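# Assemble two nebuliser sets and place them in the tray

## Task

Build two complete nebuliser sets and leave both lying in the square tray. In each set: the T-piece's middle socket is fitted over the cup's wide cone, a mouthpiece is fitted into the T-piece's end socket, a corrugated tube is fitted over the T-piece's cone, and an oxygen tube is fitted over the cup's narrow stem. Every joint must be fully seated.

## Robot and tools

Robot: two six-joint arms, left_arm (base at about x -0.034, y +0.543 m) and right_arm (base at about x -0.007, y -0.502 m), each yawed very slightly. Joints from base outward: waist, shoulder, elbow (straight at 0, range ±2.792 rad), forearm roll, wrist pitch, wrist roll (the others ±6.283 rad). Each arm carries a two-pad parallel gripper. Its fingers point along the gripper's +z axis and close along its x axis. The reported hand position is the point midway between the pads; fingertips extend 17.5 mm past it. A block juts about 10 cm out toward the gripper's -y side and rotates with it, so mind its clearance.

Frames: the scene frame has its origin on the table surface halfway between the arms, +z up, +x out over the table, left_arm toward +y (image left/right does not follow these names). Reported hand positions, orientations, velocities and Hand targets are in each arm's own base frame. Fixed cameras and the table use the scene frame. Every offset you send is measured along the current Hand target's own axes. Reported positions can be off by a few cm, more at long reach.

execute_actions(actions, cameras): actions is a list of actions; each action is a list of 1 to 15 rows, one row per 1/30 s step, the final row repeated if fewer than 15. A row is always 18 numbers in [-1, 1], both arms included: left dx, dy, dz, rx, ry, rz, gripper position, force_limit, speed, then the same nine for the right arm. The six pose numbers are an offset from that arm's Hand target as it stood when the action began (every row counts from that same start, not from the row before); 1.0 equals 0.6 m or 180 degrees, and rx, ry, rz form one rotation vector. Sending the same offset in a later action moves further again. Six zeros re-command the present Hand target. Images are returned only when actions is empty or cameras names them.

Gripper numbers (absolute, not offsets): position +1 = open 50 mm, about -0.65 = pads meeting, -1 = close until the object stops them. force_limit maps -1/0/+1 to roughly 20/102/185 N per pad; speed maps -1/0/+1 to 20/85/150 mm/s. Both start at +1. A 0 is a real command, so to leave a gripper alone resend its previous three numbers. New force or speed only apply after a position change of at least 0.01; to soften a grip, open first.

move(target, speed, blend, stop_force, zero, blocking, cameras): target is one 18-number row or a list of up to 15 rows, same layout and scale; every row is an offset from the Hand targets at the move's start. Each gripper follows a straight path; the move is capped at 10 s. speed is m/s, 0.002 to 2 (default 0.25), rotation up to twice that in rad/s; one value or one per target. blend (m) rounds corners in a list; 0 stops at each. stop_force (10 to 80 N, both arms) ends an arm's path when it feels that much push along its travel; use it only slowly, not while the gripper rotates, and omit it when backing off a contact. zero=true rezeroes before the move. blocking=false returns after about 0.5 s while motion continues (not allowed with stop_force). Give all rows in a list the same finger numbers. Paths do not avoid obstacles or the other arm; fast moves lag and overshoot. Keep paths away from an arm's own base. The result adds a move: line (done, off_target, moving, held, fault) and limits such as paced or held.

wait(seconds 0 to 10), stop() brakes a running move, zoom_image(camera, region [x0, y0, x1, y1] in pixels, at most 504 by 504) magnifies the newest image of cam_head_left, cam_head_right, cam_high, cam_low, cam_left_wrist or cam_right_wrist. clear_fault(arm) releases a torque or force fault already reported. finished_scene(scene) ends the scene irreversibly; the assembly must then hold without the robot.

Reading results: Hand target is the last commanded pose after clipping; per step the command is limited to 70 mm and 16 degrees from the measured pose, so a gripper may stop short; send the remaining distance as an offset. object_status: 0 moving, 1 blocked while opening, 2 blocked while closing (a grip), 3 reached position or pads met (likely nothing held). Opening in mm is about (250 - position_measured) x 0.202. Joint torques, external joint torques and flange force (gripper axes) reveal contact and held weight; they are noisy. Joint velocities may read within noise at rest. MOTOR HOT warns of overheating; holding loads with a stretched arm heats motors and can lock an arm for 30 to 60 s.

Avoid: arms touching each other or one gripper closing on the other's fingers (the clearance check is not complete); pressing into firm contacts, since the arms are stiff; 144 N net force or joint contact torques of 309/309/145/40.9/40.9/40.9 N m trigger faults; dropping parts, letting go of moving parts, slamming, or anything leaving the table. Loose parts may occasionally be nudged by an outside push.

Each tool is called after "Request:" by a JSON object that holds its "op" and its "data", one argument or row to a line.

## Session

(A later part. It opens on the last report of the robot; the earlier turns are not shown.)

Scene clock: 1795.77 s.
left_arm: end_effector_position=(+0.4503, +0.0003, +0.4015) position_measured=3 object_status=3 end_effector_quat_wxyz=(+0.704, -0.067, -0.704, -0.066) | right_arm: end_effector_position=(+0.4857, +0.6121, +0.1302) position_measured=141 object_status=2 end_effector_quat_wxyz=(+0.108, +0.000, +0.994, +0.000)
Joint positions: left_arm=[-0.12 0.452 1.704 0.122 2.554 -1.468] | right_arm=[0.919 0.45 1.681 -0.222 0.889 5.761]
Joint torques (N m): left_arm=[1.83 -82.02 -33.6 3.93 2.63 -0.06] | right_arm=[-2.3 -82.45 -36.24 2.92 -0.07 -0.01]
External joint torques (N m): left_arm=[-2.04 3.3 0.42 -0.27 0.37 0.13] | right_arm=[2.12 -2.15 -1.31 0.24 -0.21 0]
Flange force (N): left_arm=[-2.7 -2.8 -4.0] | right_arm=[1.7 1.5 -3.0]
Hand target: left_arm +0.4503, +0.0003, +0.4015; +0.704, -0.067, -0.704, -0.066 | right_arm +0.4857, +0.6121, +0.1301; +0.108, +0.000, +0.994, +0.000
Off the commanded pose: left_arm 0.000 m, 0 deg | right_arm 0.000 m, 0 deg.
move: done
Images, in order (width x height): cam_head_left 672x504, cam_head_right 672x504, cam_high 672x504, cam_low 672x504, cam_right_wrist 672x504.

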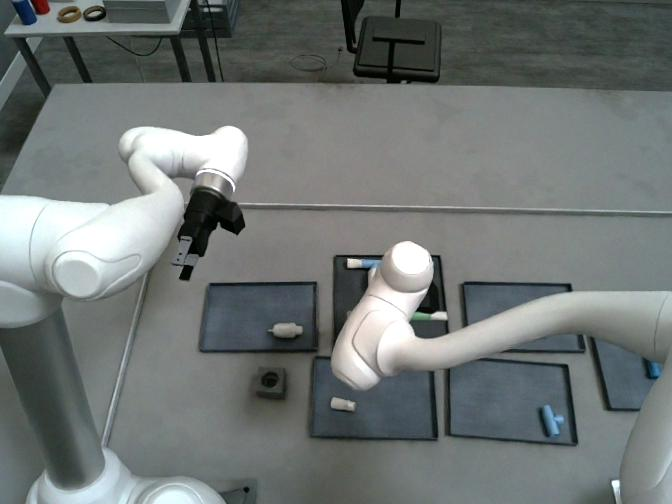

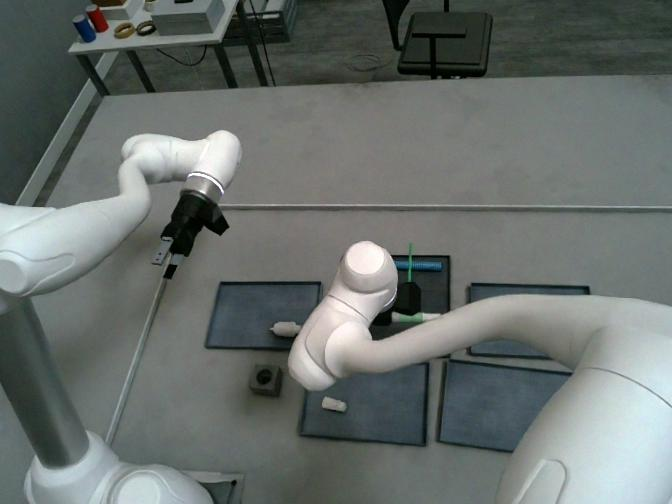

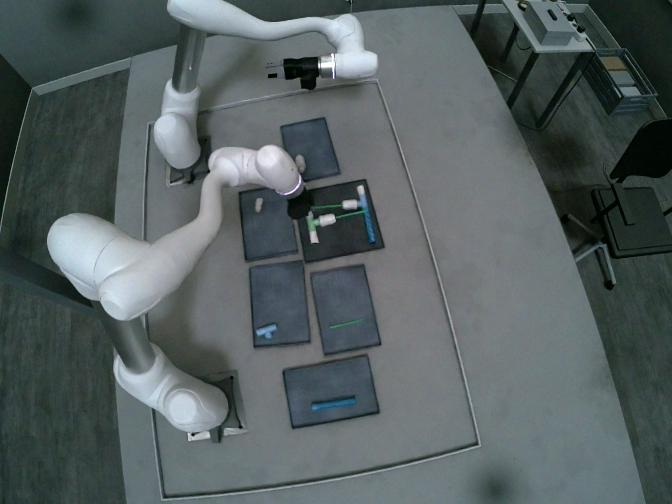

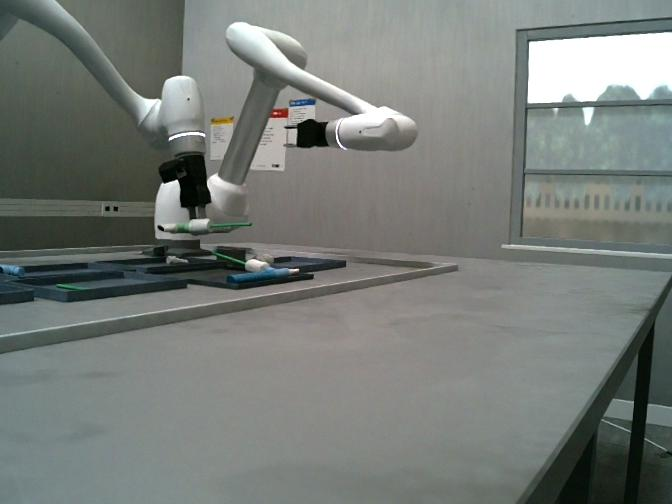

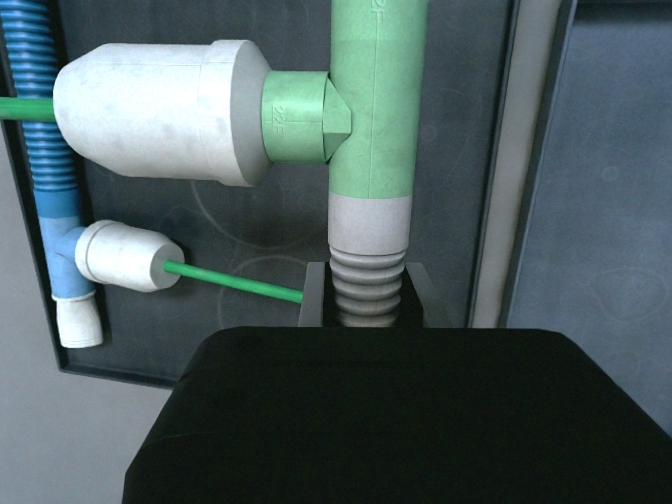

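Request:
{"op": "move", "data": {
  "target": [0,0,0,0,0,0,1,-0.3,-0.6,0.0307,0,0.1383,0,0,0,-1,0,-0.6],
  "speed": 0.2,
  "cameras": ["cam_low", "cam_right_wrist", "cam_high"]
}}

Request:
{"op": "zoom_image", "data": {
  "camera": "cam_low",
  "region": [140, 200, 310, 310]
}}

Request:
{"op": "zoom_image", "data": {
  "camera": "cam_high",
  "region": [280, 170, 400, 270]
}}

Scene clock: 1811.87 s.
left_arm: end_effector_position=(+0.4503, +0.0003, +0.4015) position_measured=3 object_status=3 end_effector_quat_wxyz=(+0.704, -0.067, -0.704, -0.066) | right_arm: end_effector_position=(+0.4856, +0.6122, +0.0452) position_measured=141 object_status=2 end_effector_quat_wxyz=(+0.108, +0.000, +0.994, +0.000)
Joint positions: left_arm=[-0.12 0.452 1.704 0.122 2.554 -1.468] | right_arm=[0.92 0.531 1.735 -0.251 0.758 5.805]
Joint torques (N m): left_arm=[1.69 -82.18 -33.75 3.92 2.59 -0.08] | right_arm=[-2.22 -86.75 -32.44 2.59 -0.15 0]
External joint torques (N m): left_arm=[-1.85 3.11 0.25 -0.22 0.42 0.15] | right_arm=[2.13 -1.45 -1.14 0.24 -0.09 -0.02]
Flange force (N): left_arm=[-2.3 -2.3 -4.2] | right_arm=[1.3 2.2 -2.4]
Hand target: left_arm +0.4503, +0.0003, +0.4015; +0.704, -0.067, -0.704, -0.066 | right_arm +0.4856, +0.6121, +0.0451; +0.108, +0.000, +0.994, +0.000
Off the commanded pose: left_arm 0.000 m, 0 deg | right_arm 0.000 m, 0 deg.
move: done
Images, in order (width x height): cam_high 672x504, cam_low 672x504, cam_right_wrist 672x504.

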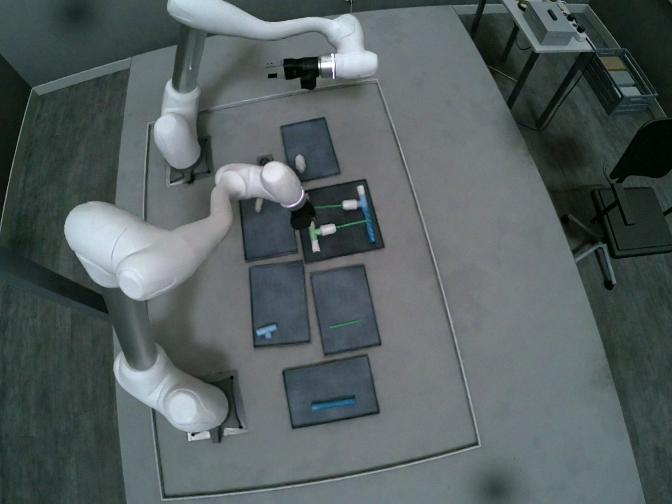

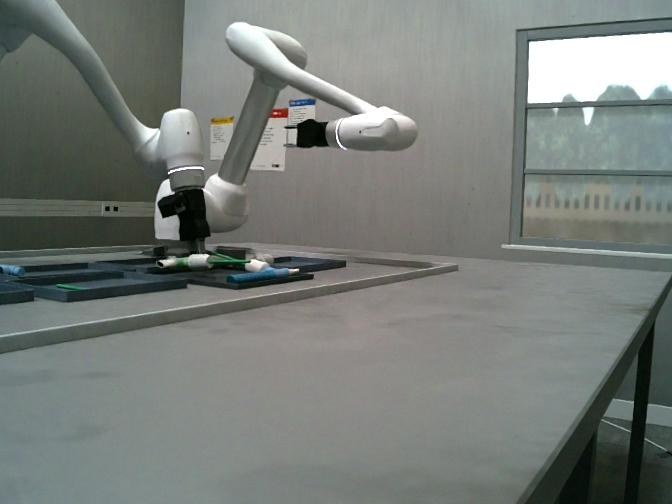

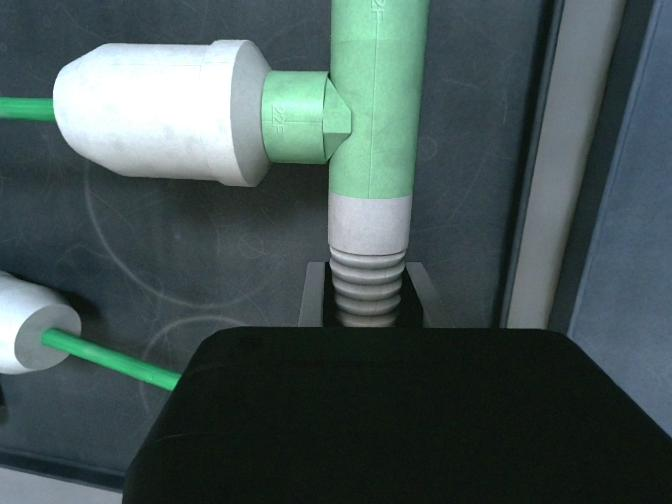

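Scaled by 2.965 from the camera's 672x504 image, which has a finer 960x720 frame.

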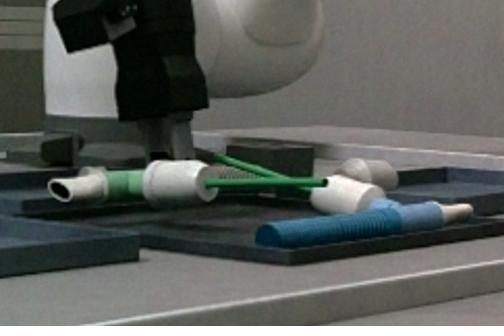

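Scaled by 4.200 from the camera's 672x504 image, which has a finer 960x720 frame.

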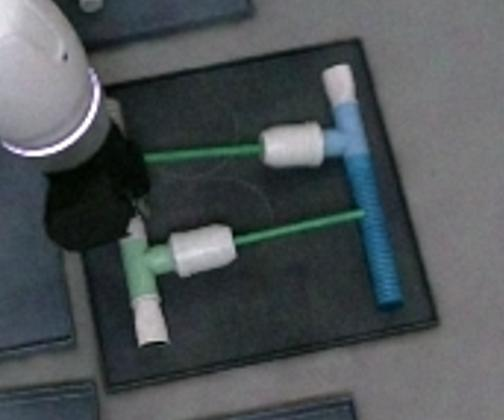

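Request:
{"op": "move", "data": {
  "target": [0,0,0,0,0,0,1,-0.3,-0.6,0.0195,0,-0.0043,0,0,0,-1,0,-0.6],
  "speed": 0.08
}}

Request:
{"op": "move", "data": {
  "target": [0,0,0,0,0,0,1,-0.3,-0.6,0.0078,0,0.0353,0,0,0,-1,0,-0.6],
  "speed": 0.025,
  "stop_force": 12,
  "cameras": ["cam_low", "cam_right_wrist", "cam_high"]
}}

Request:
{"op": "zoom_image", "data": {
  "camera": "cam_low",
  "region": [140, 200, 310, 310]
}}

Request:
{"op": "zoom_image", "data": {
  "camera": "cam_high",
  "region": [280, 170, 400, 270]
}}

Scene clock: 1845.80 s.
left_arm: end_effector_position=(+0.4503, +0.0003, +0.4015) position_measured=3 object_status=3 end_effector_quat_wxyz=(+0.704, -0.067, -0.704, -0.066) | right_arm: end_effector_position=(+0.4736, +0.6121, +0.0451) position_measured=141 object_status=2 end_effector_quat_wxyz=(+0.108, +0.000, +0.994, +0.000)
Joint positions: left_arm=[-0.12 0.452 1.704 0.122 2.554 -1.468] | right_arm=[0.932 0.523 1.75 -0.255 0.754 5.821]
Joint torques (N m): left_arm=[1.54 -82.08 -33.71 3.96 2.63 -0.07] | right_arm=[-1.97 -85.77 -32.24 2.55 -0.11 -0.03]
External joint torques (N m): left_arm=[-1.71 2.56 0.1 -0.25 0.4 0.14] | right_arm=[1.82 -1.86 -1.33 0.27 -0.13 0.01]
Flange force (N): left_arm=[-1.8 -2.3 -3.7] | right_arm=[1.1 1.8 -2.9]
Hand target: left_arm +0.4503, +0.0003, +0.4015; +0.704, -0.067, -0.704, -0.066 | right_arm +0.4736, +0.6121, +0.0451; +0.108, +0.000, +0.994, +0.000
Off the commanded pose: left_arm 0.000 m, 0 deg | right_arm 0.000 m, 0 deg.
move: done

Scene clock: 1847.10 s.
left_arm: end_effector_position=(+0.4503, +0.0003, +0.4015) position_measured=3 object_status=3 end_effector_quat_wxyz=(+0.704, -0.067, -0.704, -0.066) | right_arm: end_effector_position=(+0.4737, +0.6122, +0.0273) position_measured=141 object_status=2 end_effector_quat_wxyz=(+0.108, +0.000, +0.994, +0.000)
Joint positions: left_arm=[-0.12 0.452 1.704 0.122 2.554 -1.468] | right_arm=[0.933 0.542 1.759 -0.263 0.727 5.832]
Joint torques (N m): left_arm=[1.68 -82 -33.68 3.93 2.65 -0.05] | right_arm=[-3.01 -67.4 -22.6 3.62 -0.5 0.03]
External joint torques (N m): left_arm=[-1.79 2.78 0.19 -0.24 0.37 0.13] | right_arm=[2.48 -20.63 -10.07 -0.89 0.27 -0.05]
Flange force (N): left_arm=[-2.1 -2.4 -3.8] | right_arm=[-1.2 -0.7 -27.7]
Hand target: left_arm +0.4503, +0.0003, +0.4015; +0.704, -0.067, -0.704, -0.066 | right_arm +0.4737, +0.6122, +0.0274; +0.108, +0.000, +0.994, +0.000 (not the last commanded pose)
Off the commanded pose: left_arm 0.000 m, 0 deg | right_arm 0.004 m, 0 deg.
move: contact (right_arm)
Images, in order (width x height): cam_high 672x504, cam_low 672x504, cam_right_wrist 672x504.

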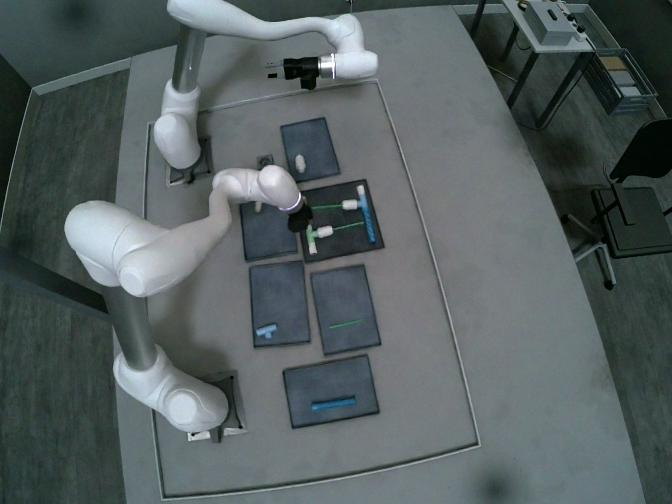

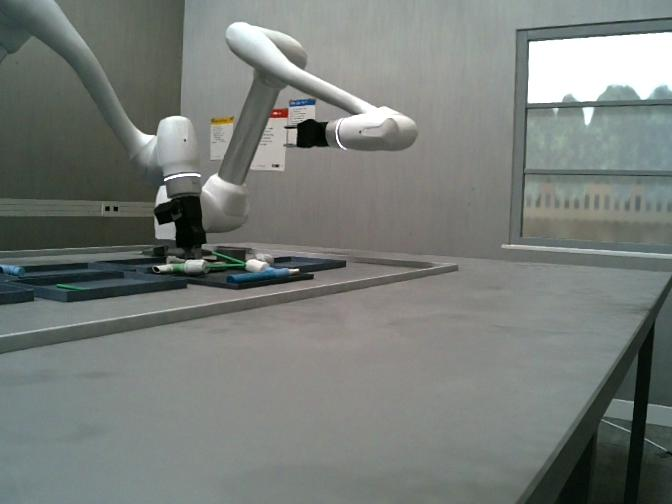

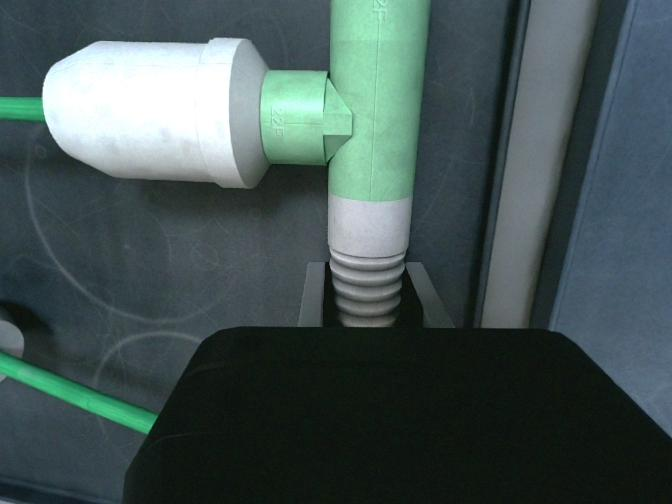

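Scaled by 2.965 from the camera's 672x504 image, which has a finer 960x720 frame.

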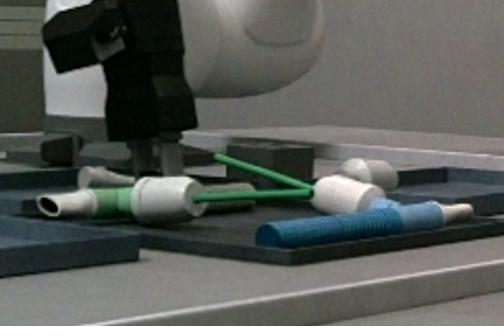

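Scaled by 4.200 from the camera's 672x504 image, which has a finer 960x720 frame.

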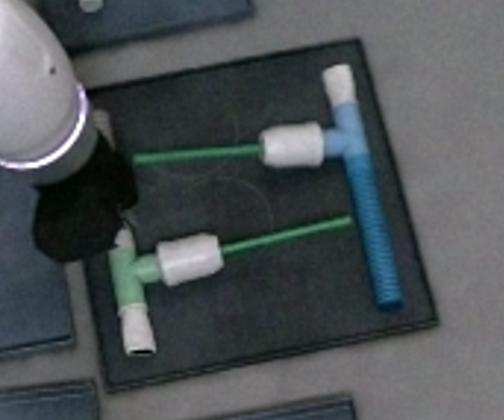

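Request:
{"op": "execute_actions", "data": {
  "actions": [
    [[0,0,0,0,0,0,1,-0.3,-0.6,0,0,0,0,0,0,0.3,0.2,-1]],
    [[0,0,0,0,0,0,1,-0.3,-0.6,0,0,0,0,0,0,0.3,0.2,-1]]
  ],
  "cameras": ["cam_low", "cam_right_wrist"]
}}

Request:
{"op": "zoom_image", "data": {
  "camera": "cam_low",
  "region": [140, 200, 310, 310]
}}

Scene clock: 1856.50 s.
left_arm: end_effector_position=(+0.4503, +0.0003, +0.4015) position_measured=3 object_status=3 end_effector_quat_wxyz=(+0.704, -0.067, -0.704, -0.066) | right_arm: end_effector_position=(+0.4737, +0.6122, +0.0274) position_measured=107 object_status=3 end_effector_quat_wxyz=(+0.108, +0.000, +0.994, +0.000)
Joint positions: left_arm=[-0.12 0.452 1.704 0.122 2.554 -1.468] | right_arm=[0.933 0.542 1.759 -0.263 0.727 5.832]
Joint torques (N m): left_arm=[1.52 -82.06 -33.7 3.94 2.63 -0.07] | right_arm=[-2.31 -86.48 -31.34 2.52 -0.1 -0.03]
External joint torques (N m): left_arm=[-1.97 2.89 0.34 -0.27 0.38 0.14] | right_arm=[1.85 -1.47 -1.33 0.22 -0.13 0.02]
External joint torques at the end of the 1st action: left_arm=[-1.58 2.57 0.08 -0.24 0.39 0.17] | right_arm=[1.95 -1.16 -1.15 0.2 -0.19 -0.03]
Flange force (N): left_arm=[-2.3 -2.7 -3.7] | right_arm=[0.9 2.3 -2.4]
Flange force at the end of the 1st action (N): left_arm=[-1.7 -2.0 -3.8] | right_arm=[1.1 2.3 -1.9]
Hand target: left_arm +0.4503, +0.0003, +0.4015; +0.704, -0.067, -0.704, -0.066 | right_arm +0.4737, +0.6122, +0.0274; +0.108, +0.000, +0.994, +0.000
Off the commanded pose: left_arm 0.000 m, 0 deg | right_arm 0.000 m, 0 deg.
Images, in order (width x height): cam_low 672x504, cam_right_wrist 672x504.

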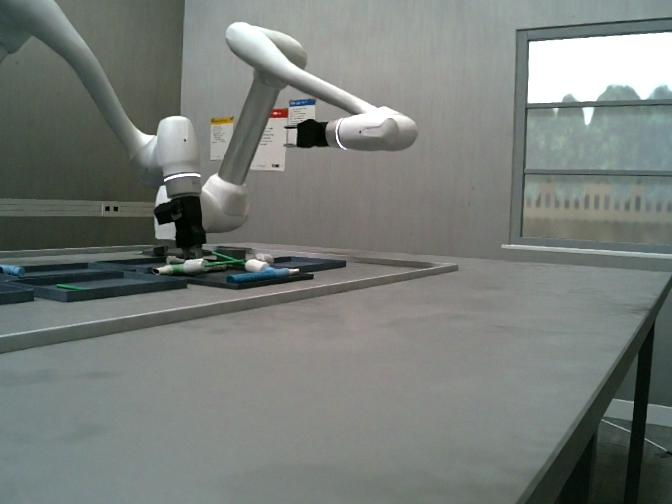

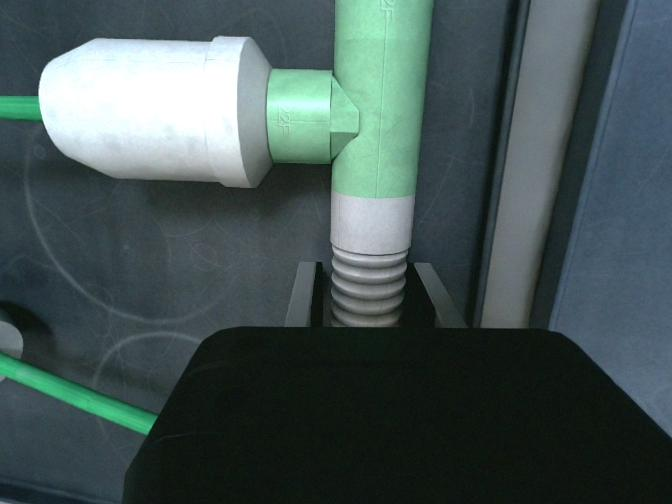

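Scaled by 2.965 from the camera's 672x504 image, which has a finer 960x720 frame.

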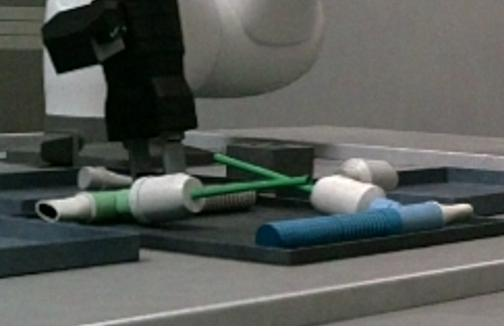

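Request:
{"op": "move", "data": {
  "target": [
    [0,0,0,0,0,0,1,-0.3,-0.6,0,0,-0.085,0,0,0,0.3,0.2,-1],
    [0,0,0,0,0,0,1,-0.3,-0.6,-0.05,-0.2,-0.42,0,0,0,0.3,0.2,-1]
  ],
  "speed": [0.12, 0.4],
  "blend": [0.01, 0],
  "cameras": ["cam_head_left", "cam_head_right", "cam_low", "cam_high", "cam_right_wrist"]
}}

Request:
{"op": "zoom_image", "data": {
  "camera": "cam_low",
  "region": [140, 200, 310, 310]
}}

Request:
{"op": "zoom_image", "data": {
  "camera": "cam_high",
  "region": [280, 170, 400, 270]
}}

Request:
{"op": "zoom_image", "data": {
  "camera": "cam_head_left",
  "region": [320, 230, 480, 370]
}}

Scene clock: 1863.40 s.
left_arm: end_effector_position=(+0.4503, +0.0003, +0.4015) position_measured=3 object_status=3 end_effector_quat_wxyz=(+0.704, -0.067, -0.704, -0.066) | right_arm: end_effector_position=(+0.4487, +0.4921, +0.2797) position_measured=107 object_status=3 end_effector_quat_wxyz=(+0.108, +0.000, +0.994, +0.000)
Joint positions: left_arm=[-0.12 0.452 1.704 0.122 2.554 -1.468] | right_arm=[0.85 0.166 1.772 -0.185 1.066 5.641]
Joint torques (N m): left_arm=[1.55 -82.29 -33.71 3.93 2.64 -0.04] | right_arm=[-2.14 -56.75 -39.96 3.3 -0.2 0.02]
External joint torques (N m): left_arm=[-2.13 2.93 0.16 -0.23 0.38 0.11] | right_arm=[2.23 -2.67 -1.54 0.25 -0.15 -0.04]
Flange force (N): left_arm=[-2.2 -2.8 -4.1] | right_arm=[2.6 1.2 -3.9]
Hand target: left_arm +0.4503, +0.0003, +0.4015; +0.704, -0.067, -0.704, -0.066 | right_arm +0.4487, +0.4920, +0.2798; +0.108, +0.000, +0.994, +0.000
Off the commanded pose: left_arm 0.000 m, 0 deg | right_arm 0.000 m, 0 deg.
move: done
Images, in order (width x height): cam_head_left 672x504, cam_head_right 672x504, cam_high 672x504, cam_low 672x504, cam_right_wrist 672x504.

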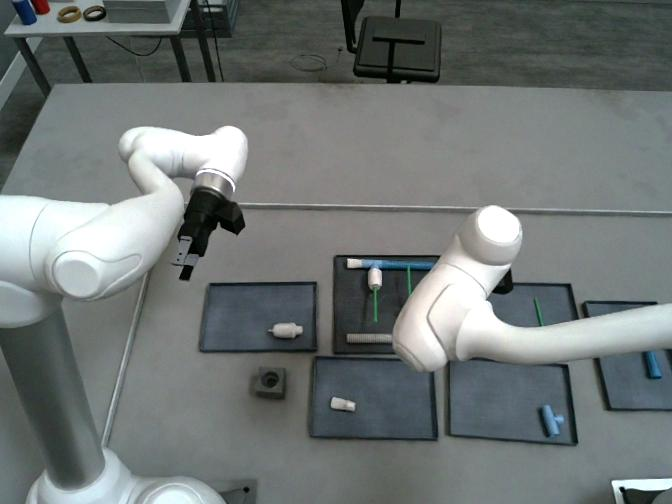

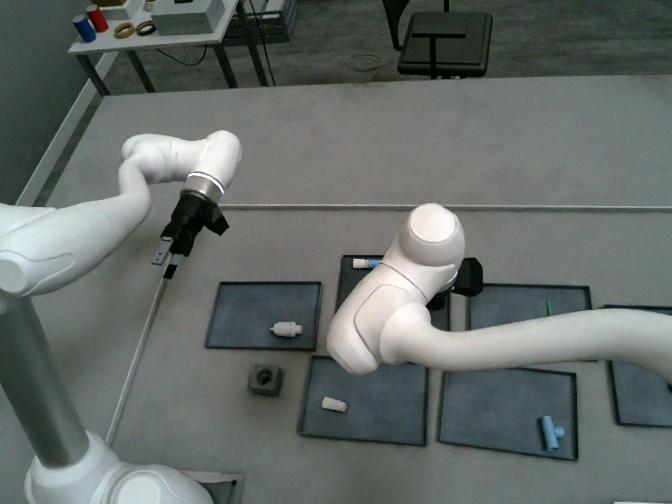

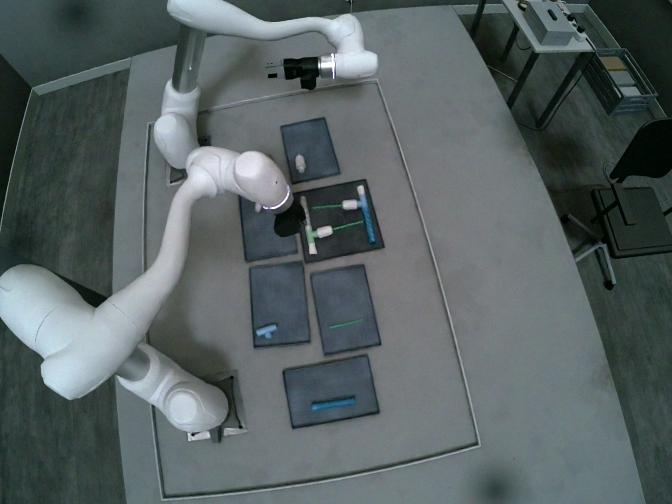

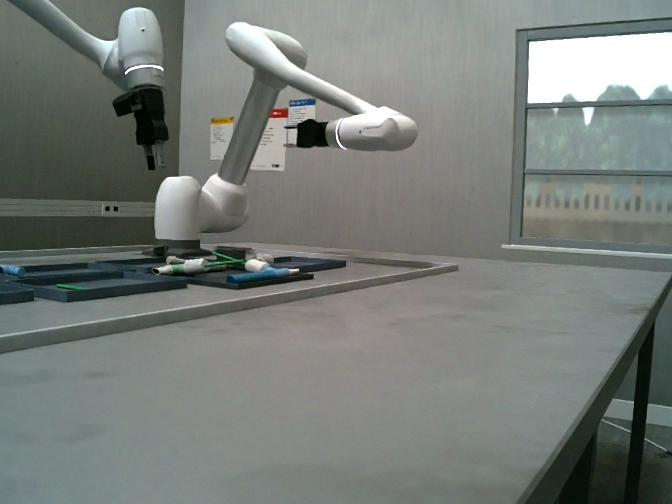

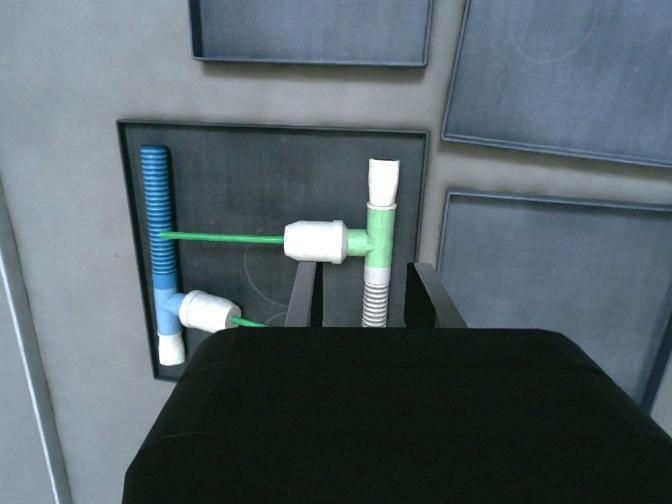

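Scaled by 2.965 from the camera's 672x504 image, which has a finer 960x720 frame.

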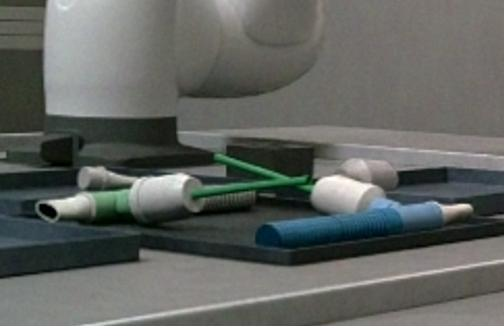

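Scaled by 4.200 from the camera's 672x504 image, which has a finer 960x720 frame.

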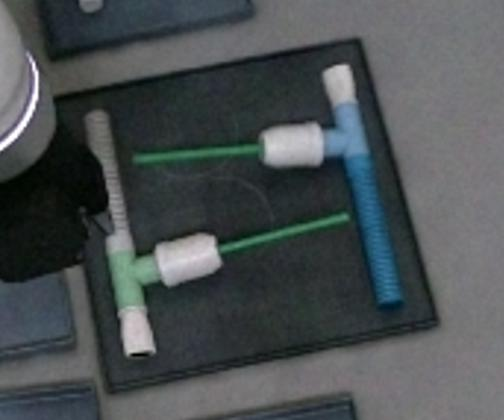

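Scaled by 3.150 from the camera's 672x504 image, which has a finer 960x720 frame.

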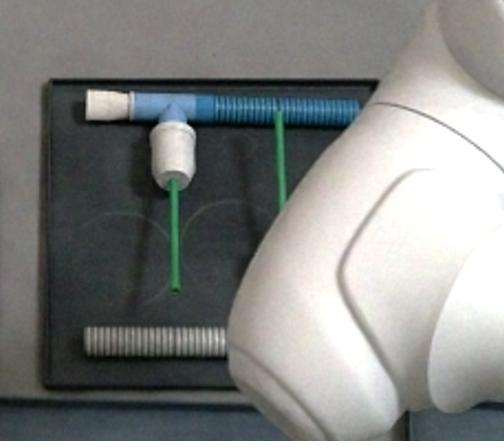

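Request:
{"op": "zoom_image", "data": {
  "camera": "cam_right_wrist",
  "region": [110, 130, 450, 385]
}}

Request:
{"op": "zoom_image", "data": {
  "camera": "cam_right_wrist",
  "region": [270, 150, 430, 330]
}}

Scaled by 1.482 from the camera's 672x504 image, which has a finer 960x720 frame.

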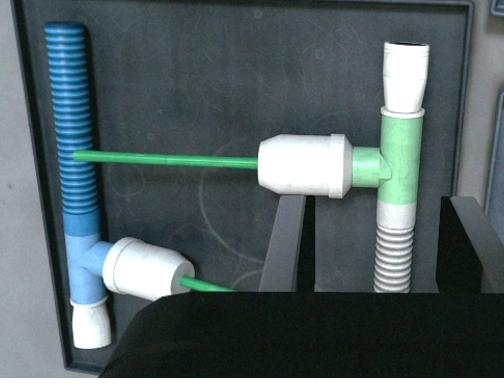

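Scaled by 2.800 from the camera's 672x504 image, which has a finer 960x720 frame.

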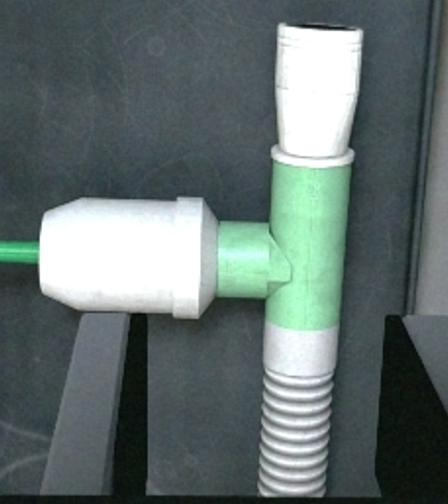

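Request:
{"op": "finished_scene", "data": {
  "scene": 2
}}

The scene is finished: the task was done.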